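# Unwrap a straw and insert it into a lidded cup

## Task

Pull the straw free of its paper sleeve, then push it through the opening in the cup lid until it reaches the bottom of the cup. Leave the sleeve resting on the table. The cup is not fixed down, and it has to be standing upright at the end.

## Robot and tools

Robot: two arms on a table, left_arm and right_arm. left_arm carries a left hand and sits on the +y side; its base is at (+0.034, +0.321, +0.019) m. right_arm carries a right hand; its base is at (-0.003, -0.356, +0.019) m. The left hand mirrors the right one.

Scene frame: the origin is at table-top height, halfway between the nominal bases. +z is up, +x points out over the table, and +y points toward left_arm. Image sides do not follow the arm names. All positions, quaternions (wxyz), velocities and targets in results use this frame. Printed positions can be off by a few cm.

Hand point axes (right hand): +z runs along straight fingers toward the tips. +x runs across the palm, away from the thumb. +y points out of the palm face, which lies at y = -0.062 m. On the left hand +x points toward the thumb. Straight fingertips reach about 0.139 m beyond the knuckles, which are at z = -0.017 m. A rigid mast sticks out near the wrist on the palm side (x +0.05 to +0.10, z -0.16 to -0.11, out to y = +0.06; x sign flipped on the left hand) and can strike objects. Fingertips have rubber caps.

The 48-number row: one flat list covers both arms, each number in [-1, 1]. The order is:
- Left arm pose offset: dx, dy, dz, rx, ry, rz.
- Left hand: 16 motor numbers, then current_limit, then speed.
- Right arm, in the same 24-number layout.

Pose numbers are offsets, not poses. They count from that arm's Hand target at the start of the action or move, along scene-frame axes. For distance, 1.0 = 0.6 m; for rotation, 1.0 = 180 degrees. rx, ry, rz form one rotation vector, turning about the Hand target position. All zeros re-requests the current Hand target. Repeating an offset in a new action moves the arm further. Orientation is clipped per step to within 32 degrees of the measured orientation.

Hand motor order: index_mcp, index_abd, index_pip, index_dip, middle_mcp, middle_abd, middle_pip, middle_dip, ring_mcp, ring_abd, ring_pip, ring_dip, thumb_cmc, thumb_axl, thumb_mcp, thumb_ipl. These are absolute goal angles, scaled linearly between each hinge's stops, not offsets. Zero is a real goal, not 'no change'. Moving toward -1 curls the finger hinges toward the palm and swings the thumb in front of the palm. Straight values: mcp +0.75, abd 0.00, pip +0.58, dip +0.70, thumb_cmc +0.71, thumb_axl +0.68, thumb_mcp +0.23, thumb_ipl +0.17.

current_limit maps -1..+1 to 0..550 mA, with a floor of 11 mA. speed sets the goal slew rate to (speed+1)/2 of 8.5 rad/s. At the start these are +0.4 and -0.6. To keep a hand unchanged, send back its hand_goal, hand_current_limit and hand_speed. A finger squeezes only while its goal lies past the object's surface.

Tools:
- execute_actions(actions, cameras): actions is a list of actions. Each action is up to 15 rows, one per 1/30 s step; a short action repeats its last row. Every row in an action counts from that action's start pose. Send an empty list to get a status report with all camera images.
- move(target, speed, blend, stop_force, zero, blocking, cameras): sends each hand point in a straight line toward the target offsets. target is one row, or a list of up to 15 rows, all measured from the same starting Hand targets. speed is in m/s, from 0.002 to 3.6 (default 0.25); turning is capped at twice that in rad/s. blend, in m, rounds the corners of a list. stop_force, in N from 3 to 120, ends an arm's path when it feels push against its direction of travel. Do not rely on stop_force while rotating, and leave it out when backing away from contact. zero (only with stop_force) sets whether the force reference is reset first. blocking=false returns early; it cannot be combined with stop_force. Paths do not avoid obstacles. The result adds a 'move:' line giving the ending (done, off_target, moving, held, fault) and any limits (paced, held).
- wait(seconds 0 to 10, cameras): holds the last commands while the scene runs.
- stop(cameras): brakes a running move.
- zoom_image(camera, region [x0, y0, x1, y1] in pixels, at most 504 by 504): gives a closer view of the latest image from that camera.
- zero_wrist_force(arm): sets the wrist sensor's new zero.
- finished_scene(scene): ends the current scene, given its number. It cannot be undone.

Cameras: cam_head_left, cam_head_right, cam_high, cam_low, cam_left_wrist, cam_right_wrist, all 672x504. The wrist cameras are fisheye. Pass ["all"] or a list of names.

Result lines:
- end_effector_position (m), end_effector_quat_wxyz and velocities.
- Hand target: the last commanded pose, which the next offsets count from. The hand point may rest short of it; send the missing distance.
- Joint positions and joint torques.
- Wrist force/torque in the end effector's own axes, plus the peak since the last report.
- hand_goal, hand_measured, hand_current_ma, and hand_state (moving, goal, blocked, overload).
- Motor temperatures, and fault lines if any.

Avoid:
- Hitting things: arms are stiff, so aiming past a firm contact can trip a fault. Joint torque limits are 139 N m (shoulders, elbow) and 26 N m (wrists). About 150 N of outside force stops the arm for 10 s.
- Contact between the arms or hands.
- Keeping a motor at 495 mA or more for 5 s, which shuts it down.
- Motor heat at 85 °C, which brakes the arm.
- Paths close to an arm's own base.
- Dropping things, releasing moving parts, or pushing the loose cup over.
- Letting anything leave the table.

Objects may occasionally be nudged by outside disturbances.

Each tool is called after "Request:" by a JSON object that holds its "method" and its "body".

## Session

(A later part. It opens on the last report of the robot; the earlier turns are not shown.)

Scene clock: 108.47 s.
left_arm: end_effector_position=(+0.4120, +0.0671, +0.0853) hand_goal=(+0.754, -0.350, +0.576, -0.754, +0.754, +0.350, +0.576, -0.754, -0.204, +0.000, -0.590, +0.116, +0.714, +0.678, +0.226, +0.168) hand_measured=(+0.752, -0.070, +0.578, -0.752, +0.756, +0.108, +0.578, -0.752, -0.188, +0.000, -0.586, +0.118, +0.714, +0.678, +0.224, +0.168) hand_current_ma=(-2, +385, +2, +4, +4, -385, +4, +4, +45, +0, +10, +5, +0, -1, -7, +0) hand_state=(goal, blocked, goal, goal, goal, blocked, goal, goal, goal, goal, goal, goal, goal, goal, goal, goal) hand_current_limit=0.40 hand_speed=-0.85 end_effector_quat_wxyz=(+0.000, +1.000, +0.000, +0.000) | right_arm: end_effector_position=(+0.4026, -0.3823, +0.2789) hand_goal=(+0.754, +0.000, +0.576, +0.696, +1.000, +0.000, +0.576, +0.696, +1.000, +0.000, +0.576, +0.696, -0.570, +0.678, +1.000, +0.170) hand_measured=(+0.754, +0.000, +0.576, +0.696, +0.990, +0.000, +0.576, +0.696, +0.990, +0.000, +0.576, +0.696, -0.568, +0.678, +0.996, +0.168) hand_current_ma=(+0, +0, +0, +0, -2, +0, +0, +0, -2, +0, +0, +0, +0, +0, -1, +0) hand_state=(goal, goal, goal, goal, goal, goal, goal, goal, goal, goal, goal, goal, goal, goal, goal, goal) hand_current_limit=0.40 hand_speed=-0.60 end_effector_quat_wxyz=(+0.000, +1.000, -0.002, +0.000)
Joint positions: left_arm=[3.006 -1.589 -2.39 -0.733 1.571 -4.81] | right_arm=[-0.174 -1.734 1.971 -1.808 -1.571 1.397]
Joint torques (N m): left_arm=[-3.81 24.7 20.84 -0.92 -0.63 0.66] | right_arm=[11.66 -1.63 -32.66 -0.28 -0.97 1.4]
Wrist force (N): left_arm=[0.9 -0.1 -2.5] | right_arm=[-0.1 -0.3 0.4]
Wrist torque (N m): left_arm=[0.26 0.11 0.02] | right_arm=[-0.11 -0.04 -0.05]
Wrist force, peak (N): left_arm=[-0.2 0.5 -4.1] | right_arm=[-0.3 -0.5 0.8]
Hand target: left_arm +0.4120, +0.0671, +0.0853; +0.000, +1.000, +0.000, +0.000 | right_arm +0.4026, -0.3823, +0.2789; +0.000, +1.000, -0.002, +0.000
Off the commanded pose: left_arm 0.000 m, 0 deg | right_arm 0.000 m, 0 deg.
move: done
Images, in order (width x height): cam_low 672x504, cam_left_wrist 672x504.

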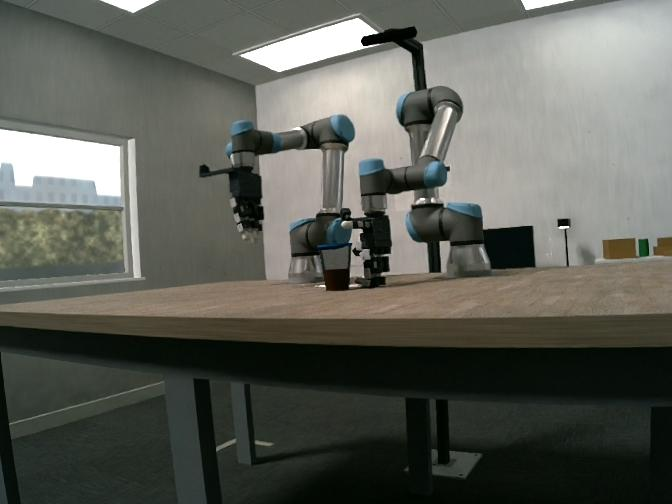

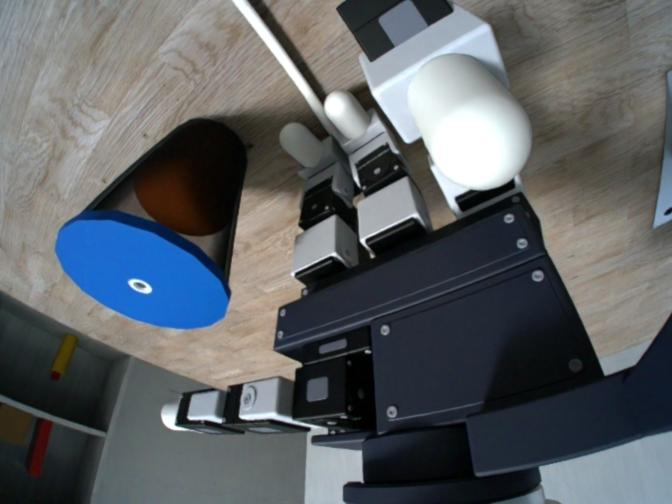

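Request:
{"method": "move", "body": {"target": [0,0,0.1,0,0,0,0.754,-0.35,0.576,-0.754,0.754,0.35,0.576,-0.754,-0.205,0,-0.591,0.116,0.714,0.678,0.226,0.168,0.6,-0.85,0,0,0,0,0,0,0.754,0,0.576,0.696,1.0,0,0.576,0.696,1.0,0,0.576,0.696,-0.571,0.677,1.0,0.17,0.4,-0.6], "speed": 0.06, "cameras": ["cam_left_wrist","cam_low","cam_high"]}}

Request:
{"method": "zoom_image", "body": {"camera": "cam_left_wrist", "region": [200, 0, 450, 190]}}

Request:
{"method": "zoom_image", "body": {"camera": "cam_low", "region": [290, 200, 440, 310]}}

Request:
{"method": "zoom_image", "body": {"camera": "cam_high", "region": [300, 180, 460, 330]}}

Scene clock: 117.10 s.
left_arm: end_effector_position=(+0.4120, +0.0670, +0.1451) hand_goal=(+0.754, -0.350, +0.576, -0.754, +0.754, +0.350, +0.576, -0.754, -0.204, +0.000, -0.590, +0.116, +0.714, +0.678, +0.226, +0.168) hand_measured=(+0.752, -0.070, +0.578, -0.752, +0.756, +0.118, +0.578, -0.752, -0.188, +0.000, -0.586, +0.118, +0.714, +0.678, +0.224, +0.168) hand_current_ma=(-2, +440, +2, +4, +3, -440, +4, +4, +45, +0, +10, +5, +0, -1, -7, +0) hand_state=(goal, blocked, goal, goal, goal, blocked, goal, goal, goal, goal, goal, goal, goal, goal, goal, goal) hand_current_limit=0.60 hand_speed=-0.85 end_effector_quat_wxyz=(+0.000, +1.000, +0.000, +0.000) | right_arm: end_effector_position=(+0.4026, -0.3823, +0.2789) hand_goal=(+0.754, +0.000, +0.576, +0.696, +1.000, +0.000, +0.576, +0.696, +1.000, +0.000, +0.576, +0.696, -0.570, +0.678, +1.000, +0.170) hand_measured=(+0.754, +0.000, +0.576, +0.696, +0.990, +0.000, +0.576, +0.696, +0.990, +0.000, +0.576, +0.696, -0.568, +0.678, +0.996, +0.168) hand_current_ma=(+0, +0, +0, +0, -2, +0, +0, +0, -2, +0, +0, +0, +0, +0, -1, +0) hand_state=(goal, goal, goal, goal, goal, goal, goal, goal, goal, goal, goal, goal, goal, goal, goal, goal) hand_current_limit=0.40 hand_speed=-0.60 end_effector_quat_wxyz=(+0.000, +1.000, -0.002, +0.000)
Joint positions: left_arm=[3.006 -1.457 -2.308 -0.948 1.571 -4.81] | right_arm=[-0.174 -1.734 1.971 -1.808 -1.571 1.397]
Joint torques (N m): left_arm=[10.05 25.17 25.5 -0.36 0.43 1.11] | right_arm=[11.99 -1.72 -33.06 -0.31 -0.94 1.44]
Wrist force (N): left_arm=[-0.1 0.0 0.0] | right_arm=[0.1 -0.7 0.0]
Wrist torque (N m): left_arm=[0.08 0.03 -0.06] | right_arm=[-0.13 -0.05 -0.05]
Wrist force, peak (N): left_arm=[1.2 0.1 -2.8] | right_arm=[-0.1 -0.7 0.7]
Hand target: left_arm +0.4120, +0.0671, +0.1453; +0.000, +1.000, +0.000, +0.000 | right_arm +0.4026, -0.3823, +0.2789; +0.000, +1.000, -0.002, +0.000
Off the commanded pose: left_arm 0.000 m, 0 deg | right_arm 0.000 m, 0 deg.
move: done
Images, in order (width x height): cam_high 672x504, cam_low 672x504, cam_left_wrist 672x504.

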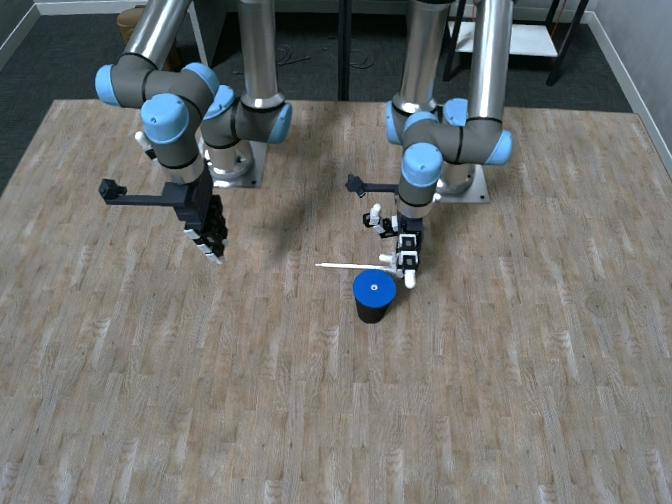

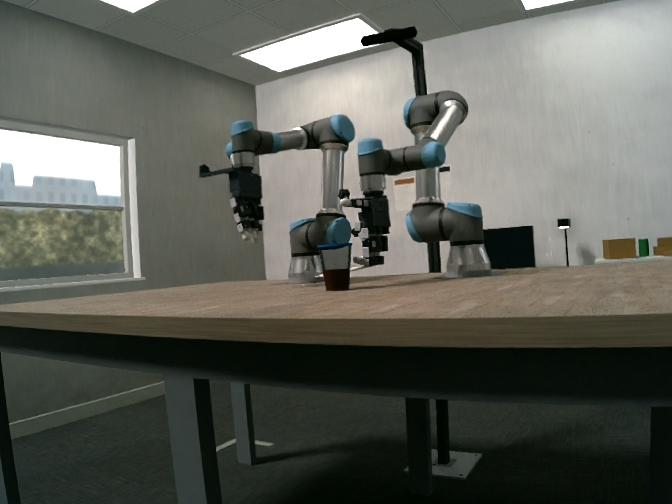

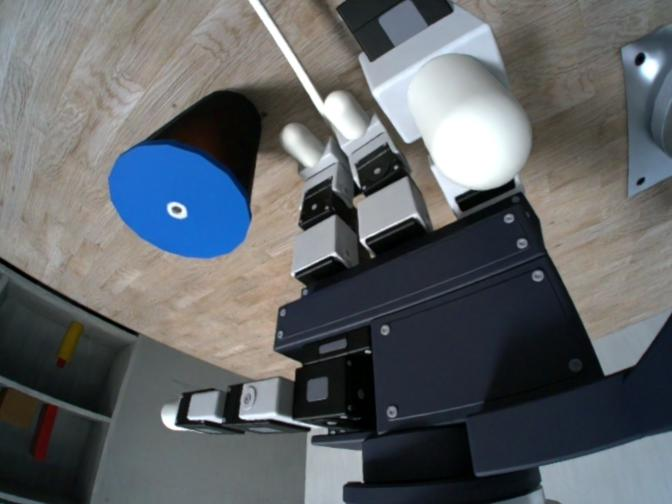

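Scaled by 2.016 from the camera's 672x504 image, which has a finer 960x720 frame.

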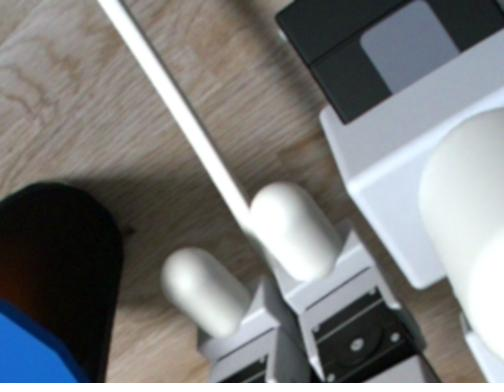

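Scaled by 3.360 from the camera's 672x504 image, which has a finer 960x720 frame.

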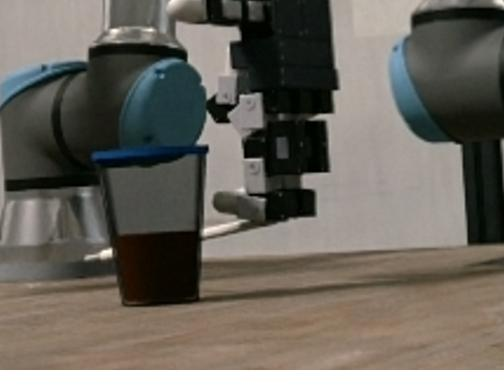

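Scaled by 3.150 from the camera's 672x504 image, which has a finer 960x720 frame.

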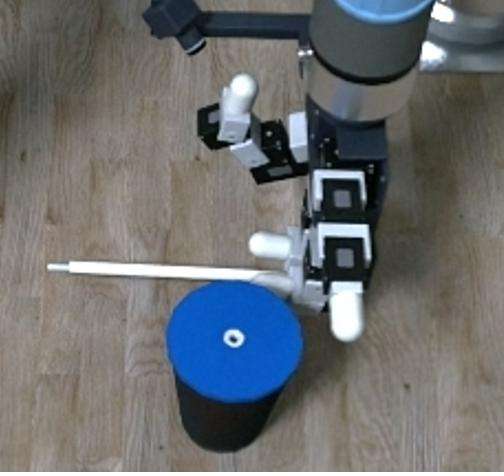

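Request:
{"method": "move", "body": {"target": [[0.0205,0.023,0.198,-0.0547,0,0.0515,0.754,-0.35,0.576,-0.754,0.754,0.35,0.576,-0.754,-0.205,0,-0.591,0.116,0.714,0.678,0.226,0.168,0.6,-0.85,0.024,0.1,-0.05,0.385,-0.385,-0.385,0.754,-0.2,-0.3,-0.4,1.0,0,0.576,0.696,1.0,0,0.576,0.696,-0.571,0.677,1.0,0.17,0.4,-0.6]], "speed": 0.25, "cameras": ["cam_left_wrist","cam_low","cam_high","cam_right_wrist"]}}

Request:
{"method": "zoom_image", "body": {"camera": "cam_low", "region": [240, 150, 440, 310]}}

Request:
{"method": "zoom_image", "body": {"camera": "cam_high", "region": [250, 150, 460, 320]}}

Scene clock: 147.93 s.
left_arm: end_effector_position=(+0.4219, +0.0782, +0.2410) hand_goal=(+0.754, -0.350, +0.576, -0.754, +0.754, +0.350, +0.576, -0.754, -0.204, +0.000, -0.590, +0.116, +0.714, +0.678, +0.226, +0.168) hand_measured=(+0.754, -0.070, +0.578, -0.752, +0.756, +0.118, +0.578, -0.752, -0.188, +0.000, -0.586, +0.118, +0.714, +0.678, +0.224, +0.168) hand_current_ma=(-1, +440, +2, +4, +3, -440, +4, +4, +45, +0, +9, +5, +0, -1, -7, +0) hand_state=(goal, blocked, goal, goal, goal, blocked, goal, goal, goal, goal, goal, goal, goal, goal, goal, goal) hand_current_limit=0.60 hand_speed=-0.85 end_effector_quat_wxyz=(+0.069, +0.995, +0.065, +0.000) | right_arm: end_effector_position=(+0.4119, -0.3371, +0.2559) hand_goal=(+0.754, -0.200, -0.300, -0.400, +1.000, +0.000, +0.576, +0.696, +1.000, +0.000, +0.576, +0.696, -0.570, +0.678, +1.000, +0.170) hand_measured=(+0.748, -0.196, -0.298, -0.396, +0.990, +0.000, +0.576, +0.696, +0.990, +0.000, +0.576, +0.696, -0.568, +0.678, +0.996, +0.168) hand_current_ma=(-1, +0, +0, +0, -2, +0, +0, +0, -2, +0, +0, +0, +0, +0, -1, +0) hand_state=(goal, goal, goal, goal, goal, goal, goal, goal, goal, goal, goal, goal, goal, goal, goal, goal) hand_current_limit=0.40 hand_speed=-0.60 end_effector_quat_wxyz=(-0.407, +0.722, -0.402, +0.391)
Joint positions: left_arm=[3.112 -1.292 -2.198 -1.215 1.433 -4.835] | right_arm=[-0.717 -1.994 2.613 -3.12 -0.656 2.352]
Joint torques (N m): left_arm=[10.98 19.93 27.87 0 -2.3 -1.72] | right_arm=[12.71 -13.38 -30.02 -0.4 -0.55 -1.53]
Wrist force (N): left_arm=[-0.1 0.0 0.1] | right_arm=[0.1 -2.7 0.9]
Wrist torque (N m): left_arm=[0.09 0.01 0.06] | right_arm=[-0.74 0.03 0.12]
Wrist force, peak (N): left_arm=[-0.4 -0.1 0.0] | right_arm=[0.6 -5.2 0.1]
Hand target: left_arm +0.4219, +0.0782, +0.2410; +0.069, +0.995, +0.065, +0.000 (not the last commanded pose) | right_arm +0.4119, -0.3371, +0.2559; -0.407, +0.722, -0.402, +0.390 (not the last commanded pose)
Off the commanded pose: left_arm 0.023 m, 3 deg | right_arm 0.017 m, 33 deg.
move: held (right_arm; a check stopped the path), off_target (left_arm; braked when a check withheld steps of right_arm); limits=held
pose unreachable (right arm): on one or more control steps of this call, first in action 0 (counted from 0), this arm could not follow its commanded pose, so it was not sent that pose on those steps. It may still have moved: this result reports where it is.
cause: moving toward the commanded pose would bring two parts of the arm too close to each other (joints 5 (wrist 2) and 6 (wrist 3) lie between them).
Images, in order (width x height): cam_high 672x504, cam_low 672x504, cam_left_wrist 672x504, cam_right_wrist 672x504.

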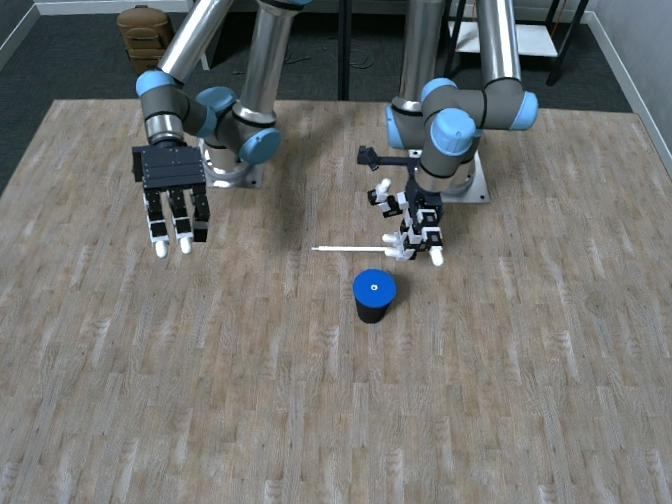

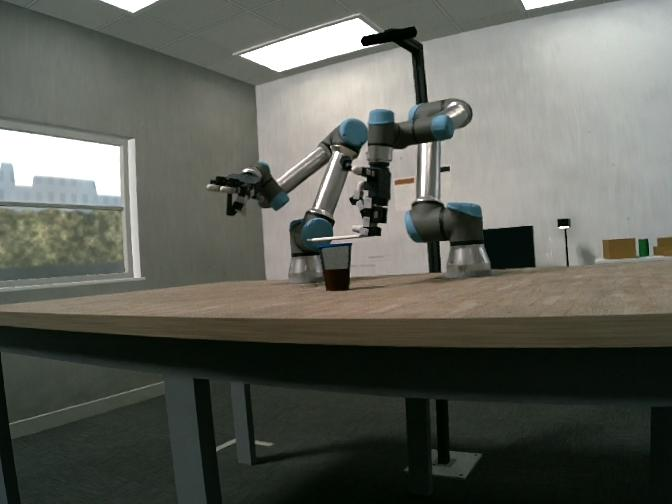

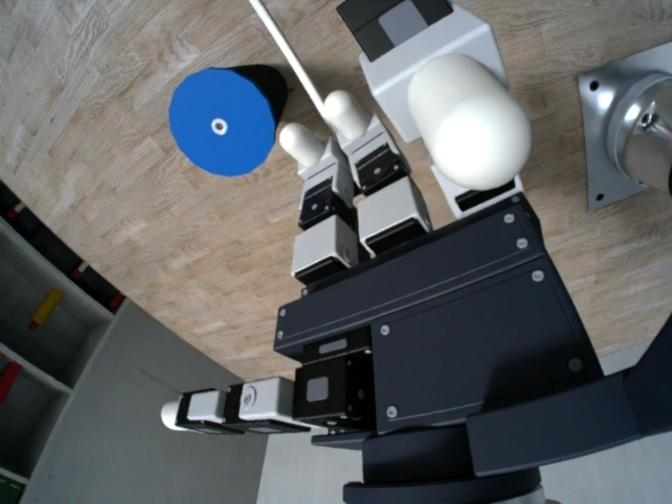

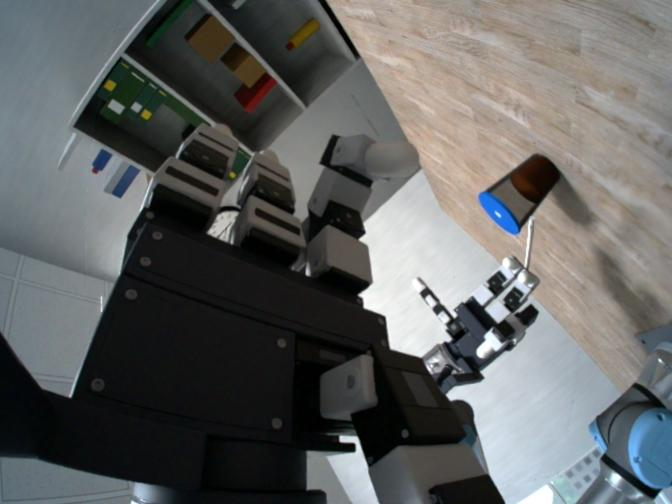

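Scaled by 2.520 from the camera's 672x504 image, which has a finer 960x720 frame.

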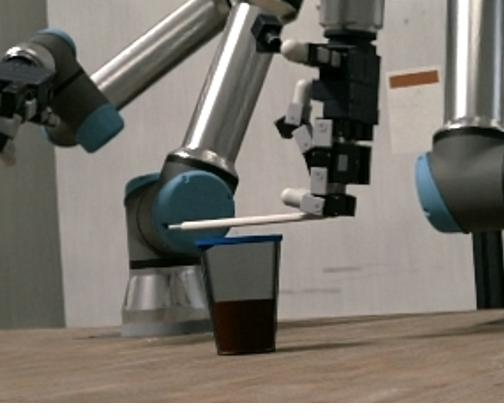

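Scaled by 2.400 from the camera's 672x504 image, which has a finer 960x720 frame.

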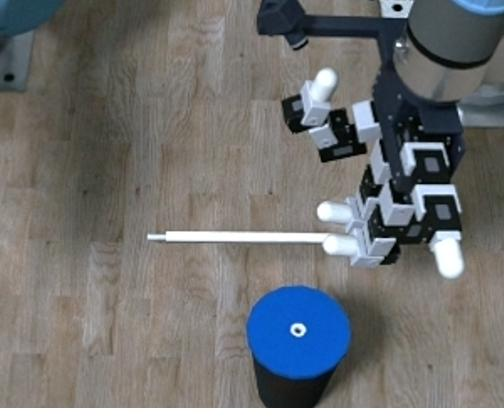

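Request:
{"method": "move", "body": {"target": [0,0,0,0,0,0,0.754,-0.35,0.576,-0.754,0.754,0.35,0.576,-0.754,-0.205,0,-0.591,0.116,0.714,0.678,0.226,0.168,0.6,-0.85,0.0967,0.37,0.53,-0.295,-0.319,0.232,0.754,-0.2,-0.3,-0.4,1.0,0,0.576,0.696,1.0,0,0.576,0.696,-0.571,0.677,1.0,0.17,0.4,-0.6], "speed": 0.3}}

Request:
{"method": "move", "body": {"target": [0.012,-0.103,0.165,-0.529,0,0,0.754,-0.35,0.576,-0.754,0.754,0.35,0.576,-0.754,-0.205,0,-0.591,0.116,0.714,0.678,0.226,0.168,0.6,-0.85,0,0,0,0,0,0,0.754,-0.2,-0.3,-0.4,1.0,0,0.576,0.696,1.0,0,0.576,0.696,-0.571,0.677,1.0,0.17,0.4,-0.6], "speed": 0.25, "cameras": ["cam_left_wrist","cam_low","cam_high","cam_right_wrist"]}}

Request:
{"method": "zoom_image", "body": {"camera": "cam_low", "region": [240, 60, 440, 260]}}

Request:
{"method": "zoom_image", "body": {"camera": "cam_right_wrist", "region": [250, 150, 500, 390]}}

Scene clock: 200.70 s.
left_arm: end_effector_position=(+0.4219, +0.0782, +0.2410) hand_goal=(+0.754, -0.350, +0.576, -0.754, +0.754, +0.350, +0.576, -0.754, -0.204, +0.000, -0.590, +0.116, +0.714, +0.678, +0.226, +0.168) hand_measured=(+0.754, -0.070, +0.578, -0.752, +0.756, +0.118, +0.578, -0.752, -0.188, +0.000, -0.586, +0.118, +0.714, +0.678, +0.224, +0.168) hand_current_ma=(-1, +440, +2, +4, +3, -440, +4, +4, +45, +0, +9, +5, +0, -1, -7, +0) hand_state=(goal, blocked, goal, goal, goal, blocked, goal, goal, goal, goal, goal, goal, goal, goal, goal, goal) hand_current_limit=0.60 hand_speed=-0.85 end_effector_quat_wxyz=(+0.069, +0.995, +0.065, +0.000) | right_arm: end_effector_position=(+0.4699, -0.1151, +0.5738) hand_goal=(+0.754, -0.200, -0.300, -0.400, +1.000, +0.000, +0.576, +0.696, +1.000, +0.000, +0.576, +0.696, -0.570, +0.678, +1.000, +0.170) hand_measured=(+0.752, -0.196, -0.298, -0.398, +0.998, +0.002, +0.576, +0.696, +0.998, +0.002, +0.576, +0.696, -0.568, +0.676, +0.998, +0.168) hand_current_ma=(+0, +0, +0, +0, +0, +0, +0, +0, +0, +0, +0, +0, +0, +0, +0, +0) hand_state=(goal, goal, goal, goal, goal, goal, goal, goal, goal, goal, goal, goal, goal, goal, goal, goal) hand_current_limit=0.40 hand_speed=-0.60 end_effector_quat_wxyz=(-0.299, +0.642, +0.297, +0.640)
Joint positions: left_arm=[3.112 -1.292 -2.198 -1.215 1.433 -4.835] | right_arm=[-0.049 -1.877 2.107 -3.37 -0.648 1.573]
Joint torques (N m): left_arm=[11.64 19.29 27.8 -0.05 -2.15 -1.4] | right_arm=[13.05 5.1 -34.54 1.03 0.83 -1.2]
Wrist force (N): left_arm=[0.0 0.0 0.1] | right_arm=[1.9 -1.8 1.9]
Wrist torque (N m): left_arm=[0.08 0.01 0.07] | right_arm=[-0.54 -0.43 0.24]
Wrist force, peak (N): left_arm=[-0.3 0.1 0.4] | right_arm=[2.4 -2.5 2.7]
Hand target: left_arm +0.4219, +0.0782, +0.2410; +0.069, +0.995, +0.065, +0.000 | right_arm +0.4699, -0.1151, +0.5739; -0.299, +0.642, +0.297, +0.640
Off the commanded pose: left_arm 0.000 m, 0 deg | right_arm 0.000 m, 0 deg.
move: done

Scene clock: 206.70 s.
left_arm: end_effector_position=(+0.4291, +0.0164, +0.3400) hand_goal=(+0.754, -0.350, +0.576, -0.754, +0.754, +0.350, +0.576, -0.754, -0.204, +0.000, -0.590, +0.116, +0.714, +0.678, +0.226, +0.168) hand_measured=(+0.760, -0.070, +0.578, -0.752, +0.764, +0.118, +0.578, -0.752, -0.202, +0.000, -0.590, +0.118, +0.720, +0.678, +0.224, +0.168) hand_current_ma=(+16, +440, +2, +4, +23, -440, +4, +4, +4, +0, +1, +4, +16, -1, -3, +0) hand_state=(goal, blocked, goal, goal, goal, blocked, goal, goal, goal, goal, goal, goal, goal, goal, goal, goal) hand_current_limit=0.60 hand_speed=-0.85 end_effector_quat_wxyz=(+0.782, +0.620, +0.044, -0.048) | right_arm: end_effector_position=(+0.4699, -0.1151, +0.5739) hand_goal=(+0.754, -0.200, -0.300, -0.400, +1.000, +0.000, +0.576, +0.696, +1.000, +0.000, +0.576, +0.696, -0.570, +0.678, +1.000, +0.170) hand_measured=(+0.752, -0.196, -0.298, -0.398, +0.998, +0.002, +0.576, +0.696, +0.998, +0.002, +0.576, +0.696, -0.568, +0.676, +0.998, +0.168) hand_current_ma=(+0, +0, +0, +0, +0, +0, +0, +0, +0, +0, +0, +0, +0, +0, +0, +0) hand_state=(goal, goal, goal, goal, goal, goal, goal, goal, goal, goal, goal, goal, goal, goal, goal, goal) hand_current_limit=0.40 hand_speed=-0.60 end_effector_quat_wxyz=(-0.299, +0.642, +0.297, +0.640)
Joint positions: left_arm=[3.2 -2.069 -1.989 -3.438 0.244 -2.071] | right_arm=[-0.049 -1.877 2.107 -3.37 -0.648 1.573]
Joint torques (N m): left_arm=[-10.05 26.37 2.59 -4.98 2.99 2.08] | right_arm=[12.76 5.03 -31.33 1.24 -1.17 -1.34]
Wrist force (N): left_arm=[0.0 0.1 0.0] | right_arm=[1.5 -1.8 2.1]
Wrist torque (N m): left_arm=[0.19 0.02 -0.08] | right_arm=[-0.54 -0.39 0.21]
Wrist force, peak (N): left_arm=[-0.1 -0.6 0.4] | right_arm=[1.8 -2.0 2.5]
Hand target: left_arm +0.4291, +0.0164, +0.3400; +0.782, +0.620, +0.044, -0.048 | right_arm +0.4699, -0.1151, +0.5739; -0.299, +0.642, +0.297, +0.640
Off the commanded pose: left_arm 0.000 m, 0 deg | right_arm 0.000 m, 0 deg.
move: done
Images, in order (width x height): cam_high 672x504, cam_low 672x504, cam_left_wrist 672x504, cam_right_wrist 672x504.

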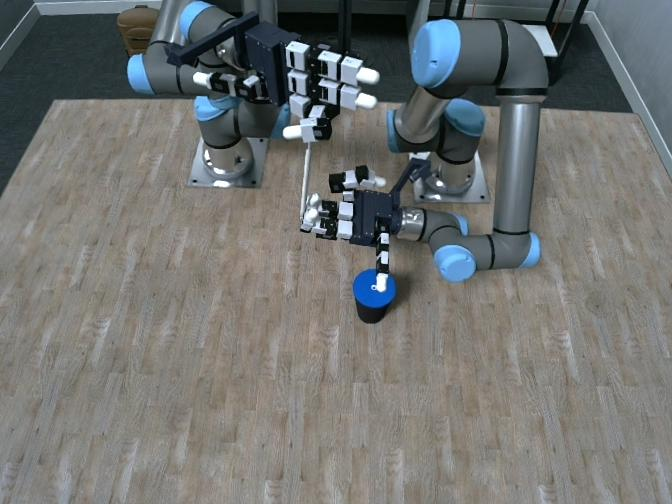

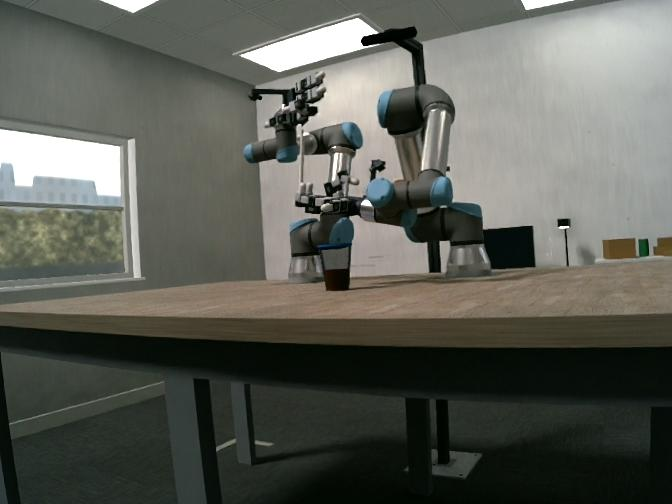

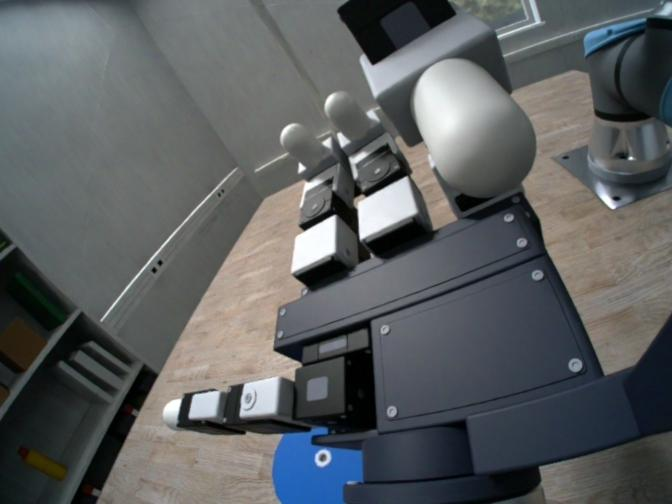

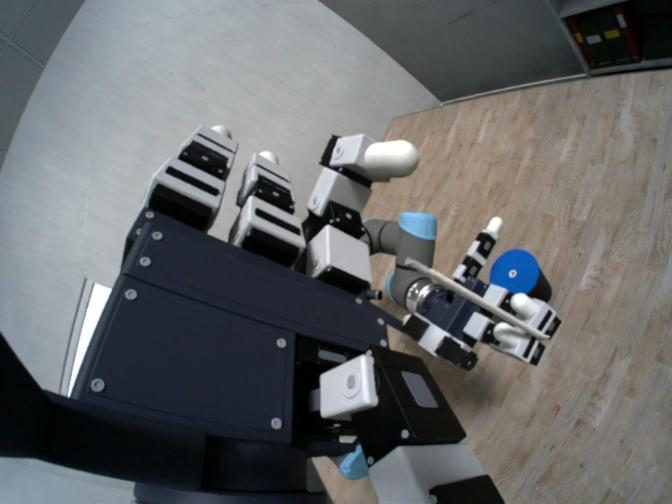

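Scaled by 2.520 from the camera's 672x504 image, which has a finer 960x720 frame.

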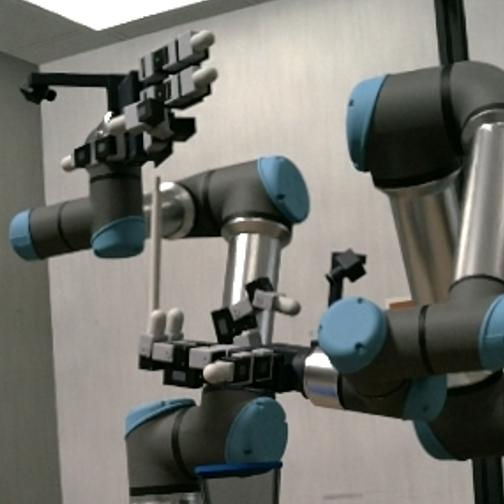

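Scaled by 2.016 from the camera's 672x504 image, which has a finer 960x720 frame.

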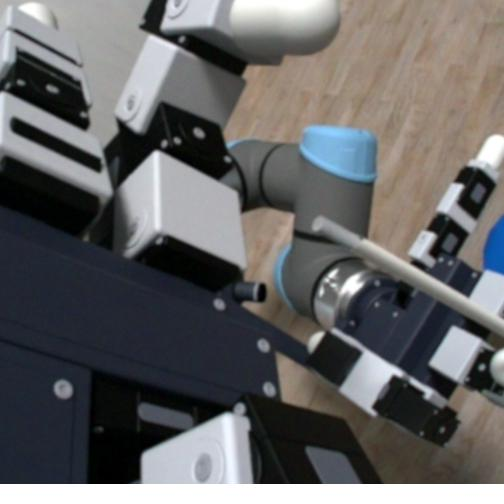

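Request:
{"method": "move", "body": {"target": [0,0,0,0,0,0,0.754,-0.35,0.576,-0.754,0.754,0.35,0.576,-0.754,-0.205,0,-0.591,0.116,0.714,0.678,0.226,0.168,0.6,-0.85,-0.001,0.014,-0.065,0,0,0,0.754,-0.2,-0.3,-0.4,1.0,0,0.576,0.696,1.0,0,0.576,0.696,-0.571,0.677,1.0,0.17,0.4,-0.6], "speed": 0.1, "cameras": ["cam_low","cam_high","cam_right_wrist"]}}

Request:
{"method": "zoom_image", "body": {"camera": "cam_low", "region": [250, 80, 350, 220]}}

Request:
{"method": "zoom_image", "body": {"camera": "cam_right_wrist", "region": [250, 150, 500, 390]}}

Request:
{"method": "zoom_image", "body": {"camera": "cam_high", "region": [250, 30, 400, 240]}}

Scene clock: 215.67 s.
left_arm: end_effector_position=(+0.4291, +0.0164, +0.3400) hand_goal=(+0.754, -0.350, +0.576, -0.754, +0.754, +0.350, +0.576, -0.754, -0.204, +0.000, -0.590, +0.116, +0.714, +0.678, +0.226, +0.168) hand_measured=(+0.760, -0.070, +0.578, -0.752, +0.764, +0.118, +0.578, -0.752, -0.202, +0.000, -0.590, +0.118, +0.720, +0.678, +0.224, +0.168) hand_current_ma=(+16, +440, +2, +4, +23, -440, +4, +4, +4, +0, +1, +4, +16, -1, -3, +0) hand_state=(goal, blocked, goal, goal, goal, blocked, goal, goal, goal, goal, goal, goal, goal, goal, goal, goal) hand_current_limit=0.60 hand_speed=-0.85 end_effector_quat_wxyz=(+0.782, +0.620, +0.044, -0.048) | right_arm: end_effector_position=(+0.4693, -0.1067, +0.5350) hand_goal=(+0.754, -0.200, -0.300, -0.400, +1.000, +0.000, +0.576, +0.696, +1.000, +0.000, +0.576, +0.696, -0.570, +0.678, +1.000, +0.170) hand_measured=(+0.752, -0.196, -0.298, -0.398, +0.998, +0.002, +0.576, +0.696, +0.998, +0.002, +0.576, +0.696, -0.566, +0.676, +0.998, +0.168) hand_current_ma=(+0, +0, +0, +0, +0, +0, +0, +0, +0, +0, +0, +0, +0, +0, +0, +0) hand_state=(goal, goal, goal, goal, goal, goal, goal, goal, goal, goal, goal, goal, goal, goal, goal, goal) hand_current_limit=0.40 hand_speed=-0.60 end_effector_quat_wxyz=(-0.299, +0.642, +0.297, +0.640)
Joint positions: left_arm=[3.2 -2.069 -1.989 -3.438 0.244 -2.071] | right_arm=[-0.016 -1.837 2.183 -3.486 -0.681 1.573]
Joint torques (N m): left_arm=[-10.37 24.6 3.55 -5.31 2.89 2.13] | right_arm=[13.34 4.61 -10.22 -2.8 -1.53 1.5]
Wrist force (N): left_arm=[0.1 0.2 -0.1] | right_arm=[1.6 -2.3 2.4]
Wrist torque (N m): left_arm=[0.20 0.02 -0.09] | right_arm=[-0.62 -0.38 0.10]
Wrist force, peak (N): left_arm=[0.0 0.5 -0.1] | right_arm=[1.7 -2.3 2.9]
Hand target: left_arm +0.4291, +0.0164, +0.3400; +0.782, +0.620, +0.044, -0.048 | right_arm +0.4693, -0.1067, +0.5349; -0.299, +0.642, +0.297, +0.640
Off the commanded pose: left_arm 0.000 m, 0 deg | right_arm 0.000 m, 0 deg.
move: done
Images, in order (width x height): cam_high 672x504, cam_low 672x504, cam_right_wrist 672x504.

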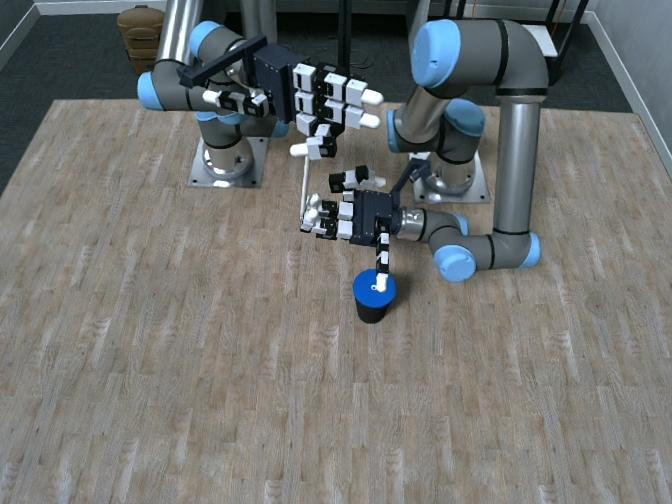

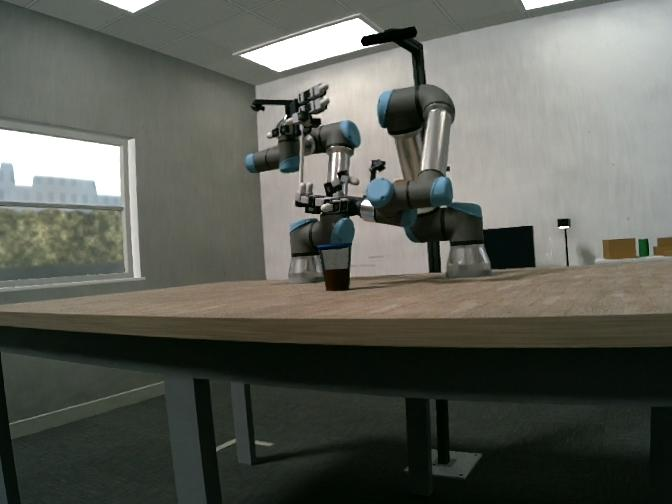

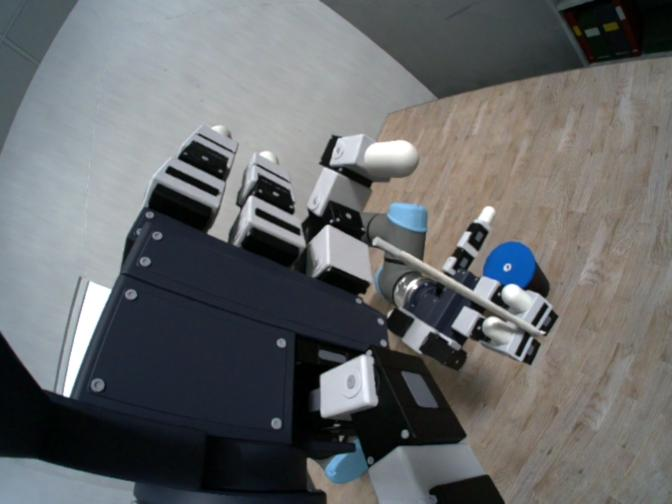

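Scaled by 3.600 from the camera's 672x504 image, which has a finer 960x720 frame.

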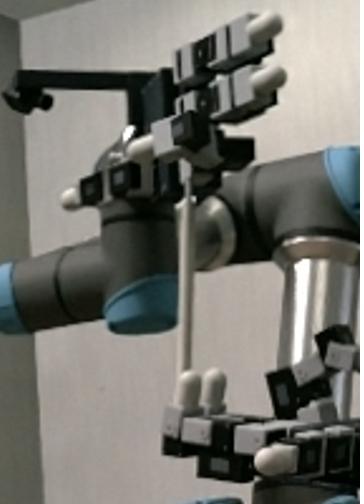

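Scaled by 2.016 from the camera's 672x504 image, which has a finer 960x720 frame.

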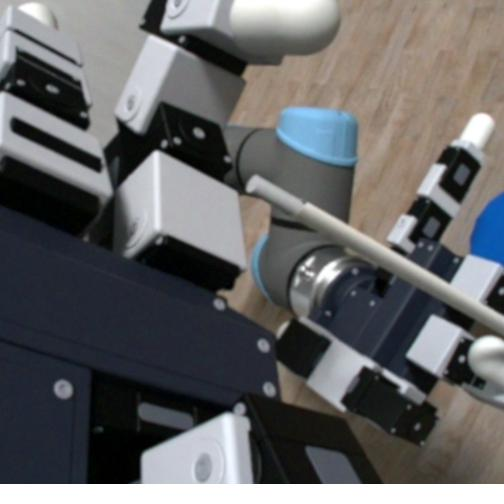

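Scaled by 2.400 from the camera's 672x504 image, which has a finer 960x720 frame.

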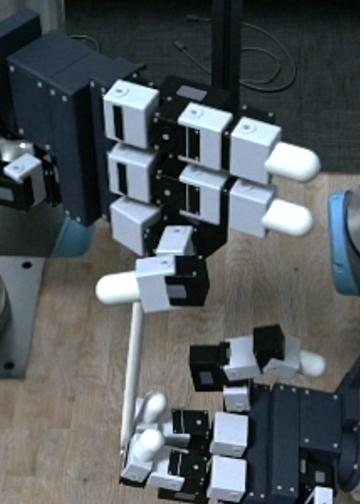

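Request:
{"method": "move", "body": {"target": [[0,0,0,0,0,0,0.754,-0.35,0.576,-0.754,0.754,0.35,0.576,-0.754,-0.205,0,-0.591,0.116,0.714,0.678,0.226,0.168,0.6,-0.85,0,0,-0.0158,0,0,0,0.754,-0.2,-0.3,-0.4,1.0,0,0.576,0.696,1.0,0,0.576,0.696,-0.571,0.677,1.0,0.17,0.4,-0.6],[0,0,0,0,0,0,0.754,-0.35,0.576,-0.754,0.754,0.35,0.576,-0.754,-0.205,0,-0.591,0.116,0.714,0.678,0.226,0.168,0.6,-0.85,0.0063,-0.0053,-0.0158,0,0,0,0.754,-0.2,-0.3,-0.4,1.0,0,0.576,0.696,1.0,0,0.576,0.696,-0.571,0.677,1.0,0.17,0.4,-0.6]], "speed": 0.03, "cameras": ["cam_right_wrist"]}}

Request:
{"method": "zoom_image", "body": {"camera": "cam_right_wrist", "region": [250, 150, 450, 340]}}

Scene clock: 227.73 s.
left_arm: end_effector_position=(+0.4291, +0.0164, +0.3400) hand_goal=(+0.754, -0.350, +0.576, -0.754, +0.754, +0.350, +0.576, -0.754, -0.204, +0.000, -0.590, +0.116, +0.714, +0.678, +0.226, +0.168) hand_measured=(+0.760, -0.070, +0.578, -0.752, +0.764, +0.118, +0.578, -0.752, -0.202, +0.000, -0.590, +0.118, +0.720, +0.678, +0.224, +0.168) hand_current_ma=(+16, +440, +2, +4, +23, -440, +4, +4, +4, +0, +1, +4, +16, -1, -3, +0) hand_state=(goal, blocked, goal, goal, goal, blocked, goal, goal, goal, goal, goal, goal, goal, goal, goal, goal) hand_current_limit=0.60 hand_speed=-0.85 end_effector_quat_wxyz=(+0.782, +0.620, +0.044, -0.048) | right_arm: end_effector_position=(+0.4729, -0.1097, +0.5254) hand_goal=(+0.754, -0.200, -0.300, -0.400, +1.000, +0.000, +0.576, +0.696, +1.000, +0.000, +0.576, +0.696, -0.570, +0.678, +1.000, +0.170) hand_measured=(+0.752, -0.196, -0.298, -0.398, +0.998, +0.002, +0.576, +0.696, +0.998, +0.002, +0.576, +0.696, -0.566, +0.676, +0.998, +0.168) hand_current_ma=(+0, +0, +0, +0, +0, +0, +0, +0, +0, +0, +0, +0, +0, +0, +0, +0) hand_state=(goal, goal, goal, goal, goal, goal, goal, goal, goal, goal, goal, goal, goal, goal, goal, goal) hand_current_limit=0.40 hand_speed=-0.60 end_effector_quat_wxyz=(-0.299, +0.642, +0.297, +0.640)
Joint positions: left_arm=[3.2 -2.069 -1.989 -3.438 0.244 -2.071] | right_arm=[-0.027 -1.821 2.198 -3.517 -0.669 1.573]
Joint torques (N m): left_arm=[-11.61 25.36 2.51 -5.27 3.25 1.94] | right_arm=[-13.03 2.7 -30.97 -2.91 1.52 1.45]
Wrist force (N): left_arm=[0.0 0.2 0.1] | right_arm=[1.9 -2.3 2.7]
Wrist torque (N m): left_arm=[0.20 0.02 -0.09] | right_arm=[-0.64 -0.42 0.13]
Wrist force, peak (N): left_arm=[0.2 0.5 0.1] | right_arm=[1.9 -2.3 2.9]
Hand target: left_arm +0.4291, +0.0164, +0.3400; +0.782, +0.620, +0.044, -0.048 | right_arm +0.4731, -0.1099, +0.5254; -0.299, +0.642, +0.297, +0.640
Off the commanded pose: left_arm 0.000 m, 0 deg | right_arm 0.000 m, 0 deg.
move: done
Images, in order (width x height): cam_right_wrist 672x504.

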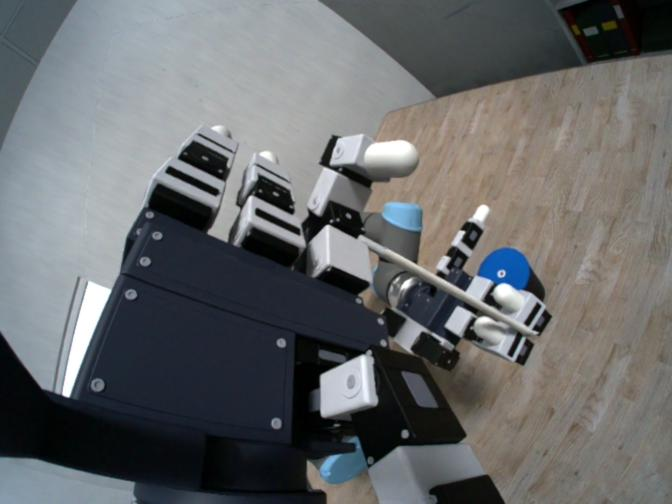

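Scaled by 2.520 from the camera's 672x504 image, which has a finer 960x720 frame.

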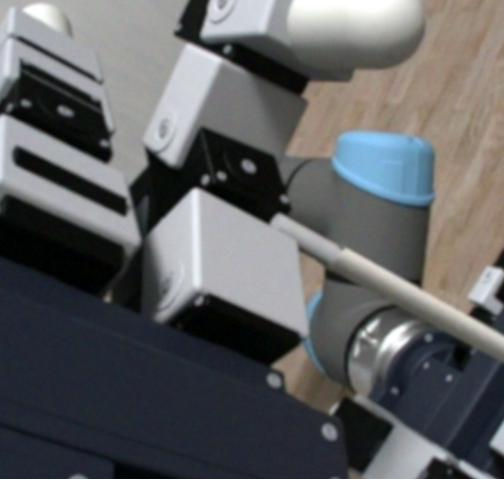

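Request:
{"method": "move", "body": {"target": [[0,0,0,0,0,0,0.754,-0.35,0.576,-0.754,0.754,0.35,0.576,-0.754,-0.205,0,-0.591,0.116,0.714,0.678,0.226,0.168,0.6,-0.85,0.0036,0.0042,-0.001,0,0,0,0.754,-0.2,-0.3,-0.4,1.0,0,0.576,0.696,1.0,0,0.576,0.696,-0.571,0.677,1.0,0.17,0.4,-0.6],[0,0,0,0,0,0,0.754,-0.35,0.576,-0.754,0.754,0.35,0.576,-0.754,-0.205,0,-0.591,0.116,0.714,0.678,0.226,0.168,0.6,-0.85,0.0036,0.0042,-0.001,0,0,0,0.754,-0.2,-1.0,-0.3,1.0,0,0.576,0.696,1.0,0,0.576,0.696,-0.571,0.677,1.0,0.17,0.4,-0.5],[0,0,0,0,0,0,0.754,-0.35,0.576,-0.754,0.754,0.35,0.576,-0.754,-0.205,0,-0.591,0.116,0.714,0.678,0.226,0.168,0.6,-0.85,0.0036,0.0042,-0.001,0,0,0,0.754,-0.2,-1.0,-1.0,1.0,0,0.576,0.696,1.0,0,0.576,0.696,-0.571,0.677,1.0,0.17,0.0,-0.5]], "speed": 0.03, "cameras": ["cam_right_wrist","cam_low"]}}

Request:
{"method": "zoom_image", "body": {"camera": "cam_right_wrist", "region": [250, 150, 450, 340]}}

Request:
{"method": "zoom_image", "body": {"camera": "cam_low", "region": [250, 80, 350, 220]}}

Scene clock: 238.17 s.
left_arm: end_effector_position=(+0.4291, +0.0164, +0.3400) hand_goal=(+0.754, -0.350, +0.576, -0.754, +0.754, +0.350, +0.576, -0.754, -0.204, +0.000, -0.590, +0.116, +0.714, +0.678, +0.226, +0.168) hand_measured=(+0.760, -0.070, +0.578, -0.752, +0.764, +0.118, +0.578, -0.752, -0.202, +0.000, -0.590, +0.118, +0.720, +0.678, +0.224, +0.168) hand_current_ma=(+16, +440, +2, +3, +23, -440, +4, +4, +4, +0, +0, +4, +16, -1, -3, +0) hand_state=(goal, blocked, goal, goal, goal, blocked, goal, goal, goal, goal, goal, goal, goal, goal, goal, goal) hand_current_limit=0.60 hand_speed=-0.85 end_effector_quat_wxyz=(+0.782, +0.620, +0.044, -0.048) | right_arm: end_effector_position=(+0.4752, -0.1073, +0.5248) hand_goal=(+0.754, -0.200, -1.000, -1.000, +1.000, +0.000, +0.576, +0.696, +1.000, +0.000, +0.576, +0.696, -0.570, +0.678, +1.000, +0.170) hand_measured=(+0.752, -0.196, -0.954, -0.726, +0.998, +0.002, +0.576, +0.696, +0.998, +0.002, +0.576, +0.696, -0.566, +0.676, +0.998, +0.168) hand_current_ma=(+0, +0, +32, +273, +0, +0, +0, +0, +0, +0, +0, +0, +0, +0, +0, +0) hand_state=(goal, goal, blocked, blocked, goal, goal, goal, goal, goal, goal, goal, goal, goal, goal, goal, goal) hand_current_limit=0.00 hand_speed=-0.50 end_effector_quat_wxyz=(-0.299, +0.642, +0.297, +0.640)
Joint positions: left_arm=[3.2 -2.069 -1.989 -3.438 0.244 -2.071] | right_arm=[-0.018 -1.811 2.192 -3.521 -0.679 1.573]
Joint torques (N m): left_arm=[-9.16 25.43 1.18 -5.14 2.92 2.02] | right_arm=[12.54 4.02 -30.74 -3.02 -1.36 1.5]
Wrist force (N): left_arm=[-0.1 0.2 0.0] | right_arm=[1.7 -1.9 2.7]
Wrist torque (N m): left_arm=[0.21 0.05 -0.11] | right_arm=[-0.59 -0.38 0.12]
Wrist force, peak (N): left_arm=[0.2 0.4 0.1] | right_arm=[1.8 -2.5 2.7]
Hand target: left_arm +0.4291, +0.0164, +0.3400; +0.782, +0.620, +0.044, -0.048 | right_arm +0.4752, -0.1073, +0.5248; -0.299, +0.642, +0.297, +0.640
Off the commanded pose: left_arm 0.000 m, 0 deg | right_arm 0.000 m, 0 deg.
move: done
Images, in order (width x height): cam_low 672x504, cam_right_wrist 672x504.

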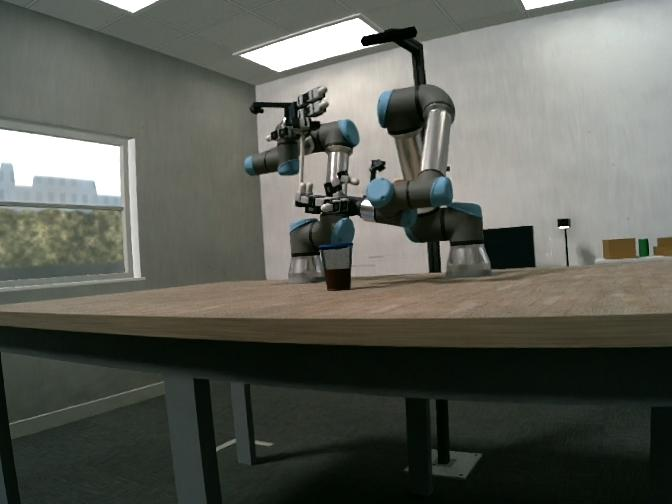

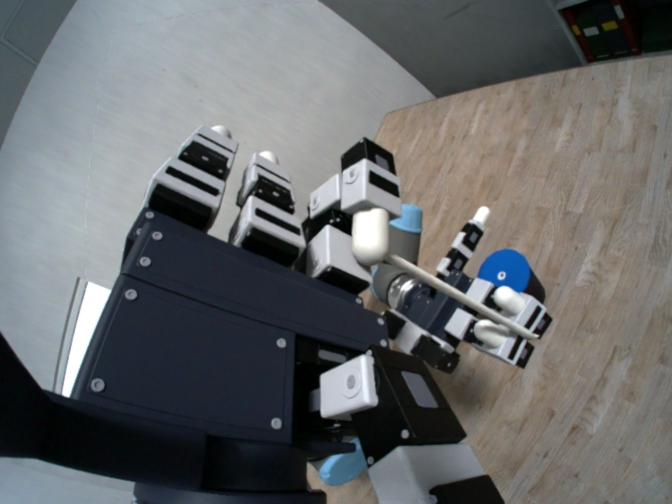

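Scaled by 2.520 from the camera's 672x504 image, which has a finer 960x720 frame.

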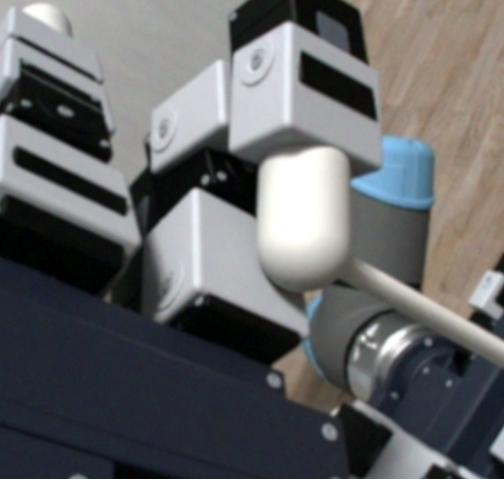

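Scaled by 3.600 from the camera's 672x504 image, which has a finer 960x720 frame.

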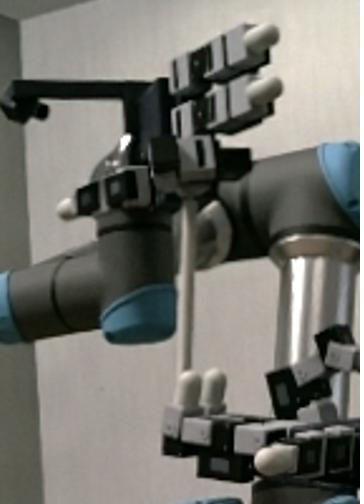

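Request:
{"method": "move", "body": {"target": [[0,0,0,0,0,0,0.754,-0.35,0.576,-0.754,0.754,0.35,0.576,-0.754,-0.205,0,-0.591,0.116,0.714,0.678,0.226,0.168,0.6,-0.85,0,0,0,0,0,0,0.754,-0.2,-0.7,-0.3,1.0,0,0.576,0.696,1.0,0,0.576,0.696,-0.571,0.677,1.0,0.17,0.4,-0.5]], "speed": 0.03, "cameras": ["cam_right_wrist"]}}

Request:
{"method": "zoom_image", "body": {"camera": "cam_right_wrist", "region": [250, 150, 450, 340]}}

Scene clock: 242.90 s.
left_arm: end_effector_position=(+0.4291, +0.0164, +0.3400) hand_goal=(+0.754, -0.350, +0.576, -0.754, +0.754, +0.350, +0.576, -0.754, -0.204, +0.000, -0.590, +0.116, +0.714, +0.678, +0.226, +0.168) hand_measured=(+0.760, -0.070, +0.578, -0.752, +0.764, +0.118, +0.578, -0.752, -0.202, +0.000, -0.590, +0.118, +0.720, +0.678, +0.224, +0.168) hand_current_ma=(+16, +440, +2, +3, +23, -440, +4, +4, +4, +0, +0, +4, +16, -1, -3, +0) hand_state=(goal, blocked, goal, goal, goal, blocked, goal, goal, goal, goal, goal, goal, goal, goal, goal, goal) hand_current_limit=0.60 hand_speed=-0.85 end_effector_quat_wxyz=(+0.782, +0.620, +0.044, -0.048) | right_arm: end_effector_position=(+0.4752, -0.1073, +0.5248) hand_goal=(+0.754, -0.200, -0.700, -0.300, +1.000, +0.000, +0.576, +0.696, +1.000, +0.000, +0.576, +0.696, -0.570, +0.678, +1.000, +0.170) hand_measured=(+0.752, -0.196, -0.704, -0.302, +0.998, +0.002, +0.576, +0.696, +0.998, +0.002, +0.576, +0.696, -0.566, +0.676, +0.998, +0.168) hand_current_ma=(+0, +0, +0, +0, +0, +0, +0, +0, +0, +0, +0, +0, +0, +0, +0, +0) hand_state=(goal, goal, goal, goal, goal, goal, goal, goal, goal, goal, goal, goal, goal, goal, goal, goal) hand_current_limit=0.40 hand_speed=-0.50 end_effector_quat_wxyz=(-0.299, +0.642, +0.297, +0.640)
Joint positions: left_arm=[3.2 -2.069 -1.989 -3.438 0.244 -2.071] | right_arm=[-0.018 -1.811 2.192 -3.521 -0.679 1.573]
Joint torques (N m): left_arm=[-8.15 24.88 2.13 -5.13 2.71 1.93] | right_arm=[12.09 3.92 -31.18 -2.98 -1.24 1.42]
Wrist force (N): left_arm=[0.1 0.2 -0.1] | right_arm=[1.6 -2.2 2.9]
Wrist torque (N m): left_arm=[0.21 0.01 -0.09] | right_arm=[-0.63 -0.38 0.11]
Wrist force, peak (N): left_arm=[0.1 0.5 0.2] | right_arm=[1.8 -2.5 2.8]
Hand target: left_arm +0.4291, +0.0164, +0.3400; +0.782, +0.620, +0.044, -0.048 | right_arm +0.4752, -0.1073, +0.5248; -0.299, +0.642, +0.297, +0.640
Off the commanded pose: left_arm 0.000 m, 0 deg | right_arm 0.000 m, 0 deg.
move: done
Images, in order (width x height): cam_right_wrist 672x504.

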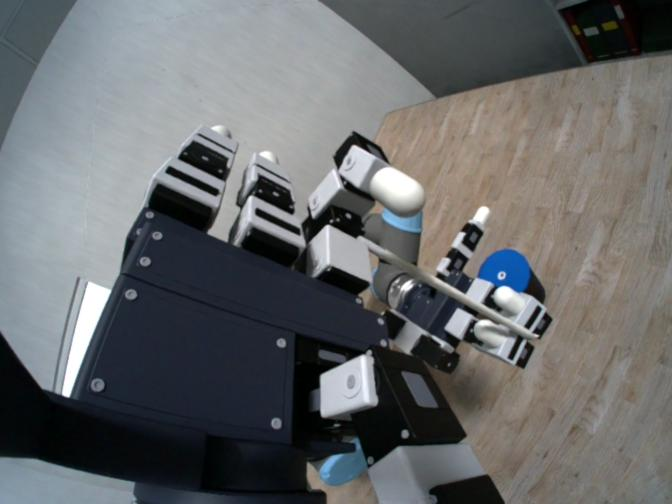

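Scaled by 2.520 from the camera's 672x504 image, which has a finer 960x720 frame.

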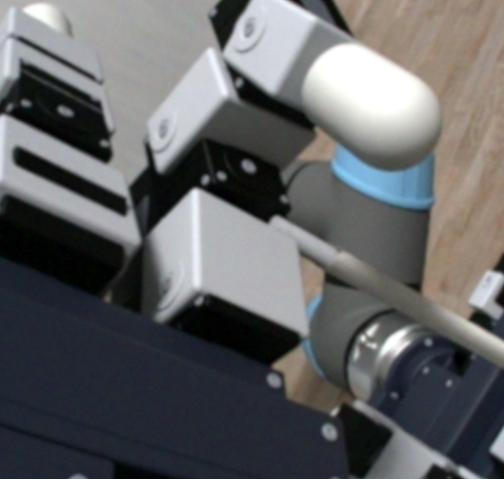

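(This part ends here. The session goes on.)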